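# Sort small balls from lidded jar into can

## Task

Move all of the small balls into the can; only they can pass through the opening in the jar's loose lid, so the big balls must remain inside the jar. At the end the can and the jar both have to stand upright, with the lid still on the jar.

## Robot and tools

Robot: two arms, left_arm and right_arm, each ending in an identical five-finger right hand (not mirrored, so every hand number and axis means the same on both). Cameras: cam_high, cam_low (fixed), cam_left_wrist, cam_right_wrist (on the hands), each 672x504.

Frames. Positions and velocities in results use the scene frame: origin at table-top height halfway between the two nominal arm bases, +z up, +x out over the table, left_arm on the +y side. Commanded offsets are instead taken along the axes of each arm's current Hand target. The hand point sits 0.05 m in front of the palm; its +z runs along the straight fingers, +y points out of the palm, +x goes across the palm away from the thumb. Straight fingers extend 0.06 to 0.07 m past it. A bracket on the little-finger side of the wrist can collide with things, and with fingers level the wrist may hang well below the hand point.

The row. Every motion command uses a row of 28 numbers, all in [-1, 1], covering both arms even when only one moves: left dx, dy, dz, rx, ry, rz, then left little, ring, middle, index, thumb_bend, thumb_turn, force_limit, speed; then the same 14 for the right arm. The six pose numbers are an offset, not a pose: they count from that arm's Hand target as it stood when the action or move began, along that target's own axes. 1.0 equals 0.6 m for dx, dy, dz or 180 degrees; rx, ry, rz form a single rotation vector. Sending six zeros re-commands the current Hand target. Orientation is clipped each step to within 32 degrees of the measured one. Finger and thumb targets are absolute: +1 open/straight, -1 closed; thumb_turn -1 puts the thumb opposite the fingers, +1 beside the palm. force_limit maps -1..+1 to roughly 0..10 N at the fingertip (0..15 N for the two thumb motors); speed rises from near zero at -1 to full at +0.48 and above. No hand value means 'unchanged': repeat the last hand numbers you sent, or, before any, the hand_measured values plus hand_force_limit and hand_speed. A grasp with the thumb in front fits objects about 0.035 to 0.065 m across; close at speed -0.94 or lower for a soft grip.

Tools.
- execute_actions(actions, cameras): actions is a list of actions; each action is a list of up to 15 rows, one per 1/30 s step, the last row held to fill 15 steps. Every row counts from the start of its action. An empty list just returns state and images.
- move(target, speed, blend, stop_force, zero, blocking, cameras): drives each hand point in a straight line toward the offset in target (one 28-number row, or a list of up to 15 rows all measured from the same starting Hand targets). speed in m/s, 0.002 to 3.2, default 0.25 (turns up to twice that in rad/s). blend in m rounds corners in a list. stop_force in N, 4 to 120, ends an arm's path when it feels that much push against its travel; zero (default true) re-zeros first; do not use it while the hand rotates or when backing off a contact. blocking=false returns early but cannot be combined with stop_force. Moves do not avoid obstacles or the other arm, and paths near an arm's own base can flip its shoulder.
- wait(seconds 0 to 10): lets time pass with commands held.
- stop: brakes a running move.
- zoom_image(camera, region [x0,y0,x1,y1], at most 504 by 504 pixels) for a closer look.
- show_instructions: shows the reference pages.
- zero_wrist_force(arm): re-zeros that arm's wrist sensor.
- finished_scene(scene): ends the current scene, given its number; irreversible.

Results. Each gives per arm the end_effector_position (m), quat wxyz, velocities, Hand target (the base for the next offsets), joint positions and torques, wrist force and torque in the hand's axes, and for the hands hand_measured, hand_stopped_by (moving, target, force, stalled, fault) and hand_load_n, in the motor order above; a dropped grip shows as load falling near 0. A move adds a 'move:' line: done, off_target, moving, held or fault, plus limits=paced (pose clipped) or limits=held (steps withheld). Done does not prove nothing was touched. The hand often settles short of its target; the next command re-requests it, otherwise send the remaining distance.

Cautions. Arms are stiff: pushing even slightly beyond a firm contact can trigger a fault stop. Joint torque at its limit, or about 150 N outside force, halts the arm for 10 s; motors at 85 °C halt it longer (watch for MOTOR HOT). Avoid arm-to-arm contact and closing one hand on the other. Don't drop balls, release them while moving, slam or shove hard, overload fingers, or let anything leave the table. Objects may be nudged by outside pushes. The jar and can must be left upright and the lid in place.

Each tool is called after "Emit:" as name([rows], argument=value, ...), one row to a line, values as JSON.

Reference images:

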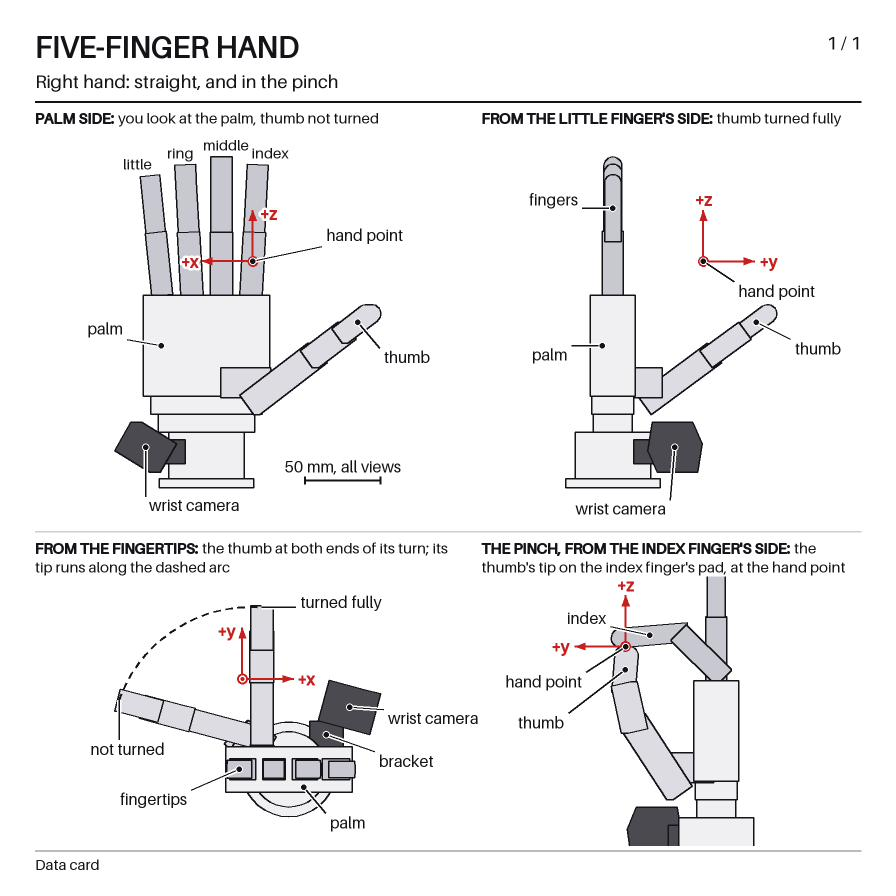

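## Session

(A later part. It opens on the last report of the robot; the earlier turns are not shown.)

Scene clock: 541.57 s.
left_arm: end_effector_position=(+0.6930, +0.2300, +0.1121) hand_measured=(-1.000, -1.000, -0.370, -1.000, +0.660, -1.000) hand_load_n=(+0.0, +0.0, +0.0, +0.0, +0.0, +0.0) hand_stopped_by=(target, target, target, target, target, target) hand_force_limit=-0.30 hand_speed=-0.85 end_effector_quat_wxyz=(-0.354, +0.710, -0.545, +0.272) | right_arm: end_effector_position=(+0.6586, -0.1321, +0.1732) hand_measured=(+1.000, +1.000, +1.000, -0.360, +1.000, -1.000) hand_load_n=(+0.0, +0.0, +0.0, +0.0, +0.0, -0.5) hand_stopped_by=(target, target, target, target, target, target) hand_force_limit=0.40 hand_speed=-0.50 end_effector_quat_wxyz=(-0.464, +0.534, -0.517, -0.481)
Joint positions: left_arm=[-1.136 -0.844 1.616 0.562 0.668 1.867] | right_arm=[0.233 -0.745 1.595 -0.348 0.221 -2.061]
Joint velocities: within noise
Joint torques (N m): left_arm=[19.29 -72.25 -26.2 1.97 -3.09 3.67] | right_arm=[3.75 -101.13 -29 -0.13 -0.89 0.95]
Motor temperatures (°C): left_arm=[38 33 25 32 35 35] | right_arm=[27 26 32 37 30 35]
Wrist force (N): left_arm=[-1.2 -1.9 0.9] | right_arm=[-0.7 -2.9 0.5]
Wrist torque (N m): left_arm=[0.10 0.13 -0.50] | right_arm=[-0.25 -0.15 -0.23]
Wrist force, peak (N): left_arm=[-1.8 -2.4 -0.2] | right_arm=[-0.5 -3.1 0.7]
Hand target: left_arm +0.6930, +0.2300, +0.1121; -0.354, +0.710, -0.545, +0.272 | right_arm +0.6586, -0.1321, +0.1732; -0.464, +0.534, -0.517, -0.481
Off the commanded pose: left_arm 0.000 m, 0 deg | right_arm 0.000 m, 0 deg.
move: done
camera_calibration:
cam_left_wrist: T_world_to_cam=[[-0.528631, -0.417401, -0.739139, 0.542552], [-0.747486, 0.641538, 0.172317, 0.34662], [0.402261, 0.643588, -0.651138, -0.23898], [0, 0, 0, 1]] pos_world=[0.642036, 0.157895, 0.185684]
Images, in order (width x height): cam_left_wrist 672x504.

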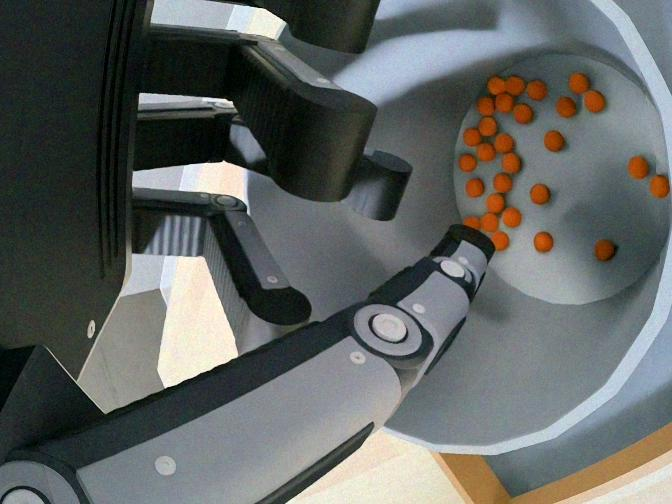

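Ball is in the can. Retreat up and away, then verify.

Emit:
move([
  [0,-0.1065,-0.0803,0,0,0,-1,-1,-0.37,-1,0.66,-1,-0.3,-0.85,0,0,0,0,0,0,1,1,1,-0.36,1,-1,0.4,-0.5],
  [-0.1667,0.1,-0.33,0,0,0,-1,-1,-0.37,-1,0.66,-1,-0.3,-0.85,0,0,0,0,0,0,1,1,1,-0.36,1,-1,0.4,-0.5],
], speed=0.15, blend=0.02)

Emit:
zoom_image(camera="cam_high", region=[255, 160, 455, 290])

Emit:
zoom_image(camera="cam_low", region=[220, 200, 460, 310])

Scene clock: 544.77 s.
left_arm: end_effector_position=(+0.4796, +0.2764, +0.1833) hand_measured=(-1.000, -1.000, -0.370, -1.000, +0.660, -1.000) hand_load_n=(+0.0, +0.0, +0.0, +0.0, +0.0, +0.0) hand_stopped_by=(target, target, target, target, target, target) hand_force_limit=-0.30 hand_speed=-0.85 end_effector_quat_wxyz=(-0.354, +0.710, -0.545, +0.272) | right_arm: end_effector_position=(+0.6586, -0.1321, +0.1732) hand_measured=(+1.000, +1.000, +1.000, -0.360, +1.000, -1.000) hand_load_n=(+0.0, +0.0, +0.0, +0.0, +0.0, -0.5) hand_stopped_by=(target, target, target, target, target, target) hand_force_limit=0.40 hand_speed=-0.50 end_effector_quat_wxyz=(-0.464, +0.534, -0.517, -0.481)
Joint positions: left_arm=[-1.446 -1.051 1.956 0.833 0.657 1.36] | right_arm=[0.233 -0.745 1.595 -0.348 0.221 -2.061]
Joint velocities: within noise
Joint torques (N m): left_arm=[-16.88 -83.86 -19.43 6.78 0.29 -3.14] | right_arm=[2.67 -102.64 -29.68 -0.26 -1 0.74]
Motor temperatures (°C): left_arm=[38 33 25 32 35 35] | right_arm=[27 26 32 37 30 35]
Wrist force (N): left_arm=[-0.7 -1.6 -0.3] | right_arm=[-0.3 -2.7 0.2]
Wrist torque (N m): left_arm=[0.19 0.11 -0.46] | right_arm=[-0.20 -0.20 -0.20]
Wrist force, peak (N): left_arm=[-1.6 -3.0 0.5] | right_arm=[-0.5 -3.0 1.0]
Hand target: left_arm +0.4795, +0.2764, +0.1833; -0.354, +0.710, -0.545, +0.272 | right_arm +0.6586, -0.1321, +0.1732; -0.464, +0.534, -0.517, -0.481
Off the commanded pose: left_arm 0.000 m, 0 deg | right_arm 0.000 m, 0 deg.
move: done
camera_calibration:
cam_left_wrist: T_world_to_cam=[[-0.528757, -0.417293, -0.73911, 0.501666], [-0.747397, 0.641608, 0.172442, 0.144976], [0.40226, 0.643588, -0.651138, -0.136534], [0, 0, 0, 1]] pos_world=[0.428536, 0.204195, 0.256884]
cam_right_wrist: T_world_to_cam=[[-0.94949, -0.043587, -0.310756, 0.67388], [-0.270971, -0.385541, 0.882005, -0.0200645], [-0.158253, 0.92166, 0.354257, 0.277367], [0, 0, 0, 1]] pos_world=[0.678299, -0.234002, 0.12885]

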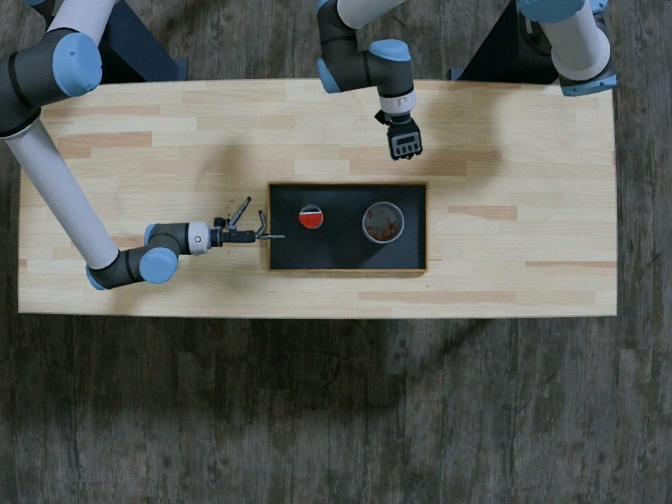

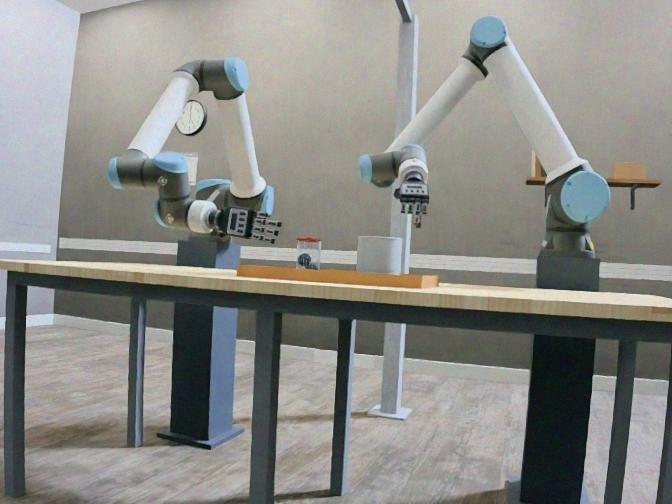

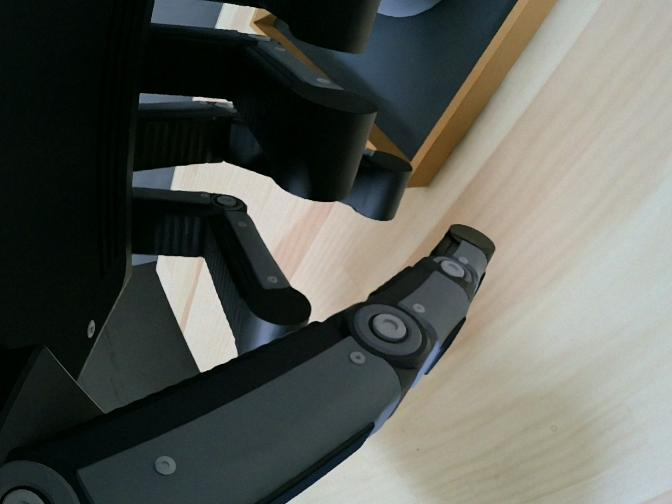

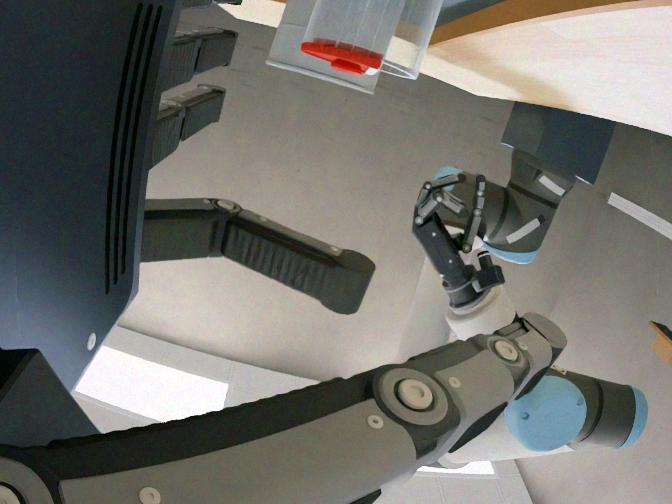

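Scaled by 2.520.

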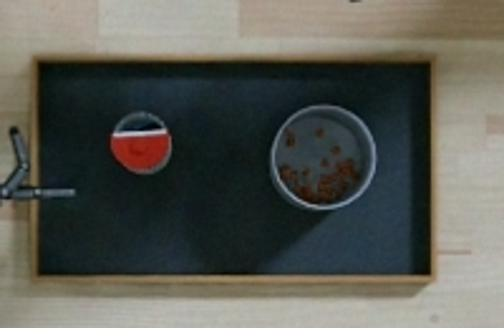

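Scaled by 2.100.

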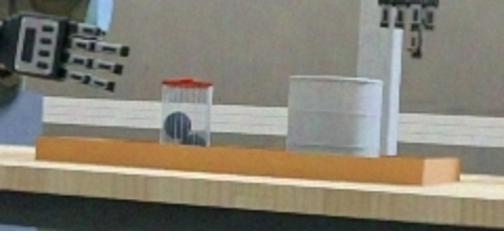

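Emit:
zoom_image(camera="cam_high", region=[340, 175, 440, 280])

Emit:
zoom_image(camera="cam_high", region=[260, 175, 360, 280])

Emit:
zoom_image(camera="cam_low", region=[285, 225, 335, 280])

Scaled by 4.800.

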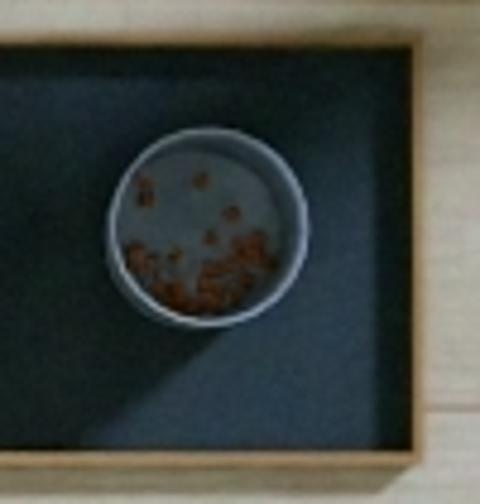

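Scaled by 4.800.

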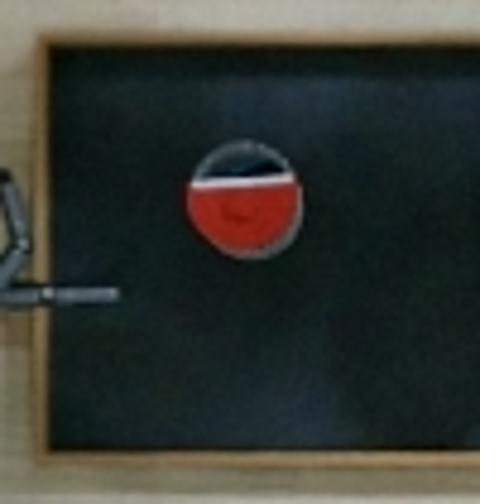

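Scaled by 9.164.

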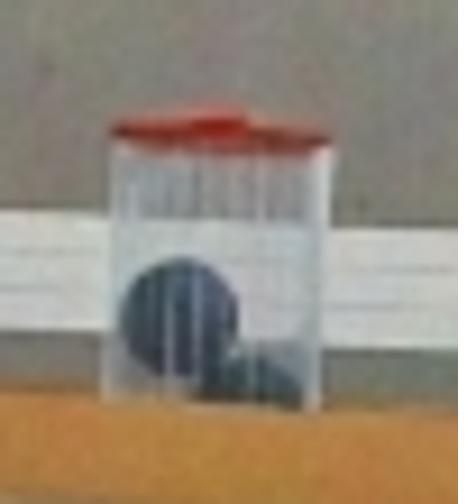

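Emit:
finished_scene(scene=2)

The scene is finished: the task was done.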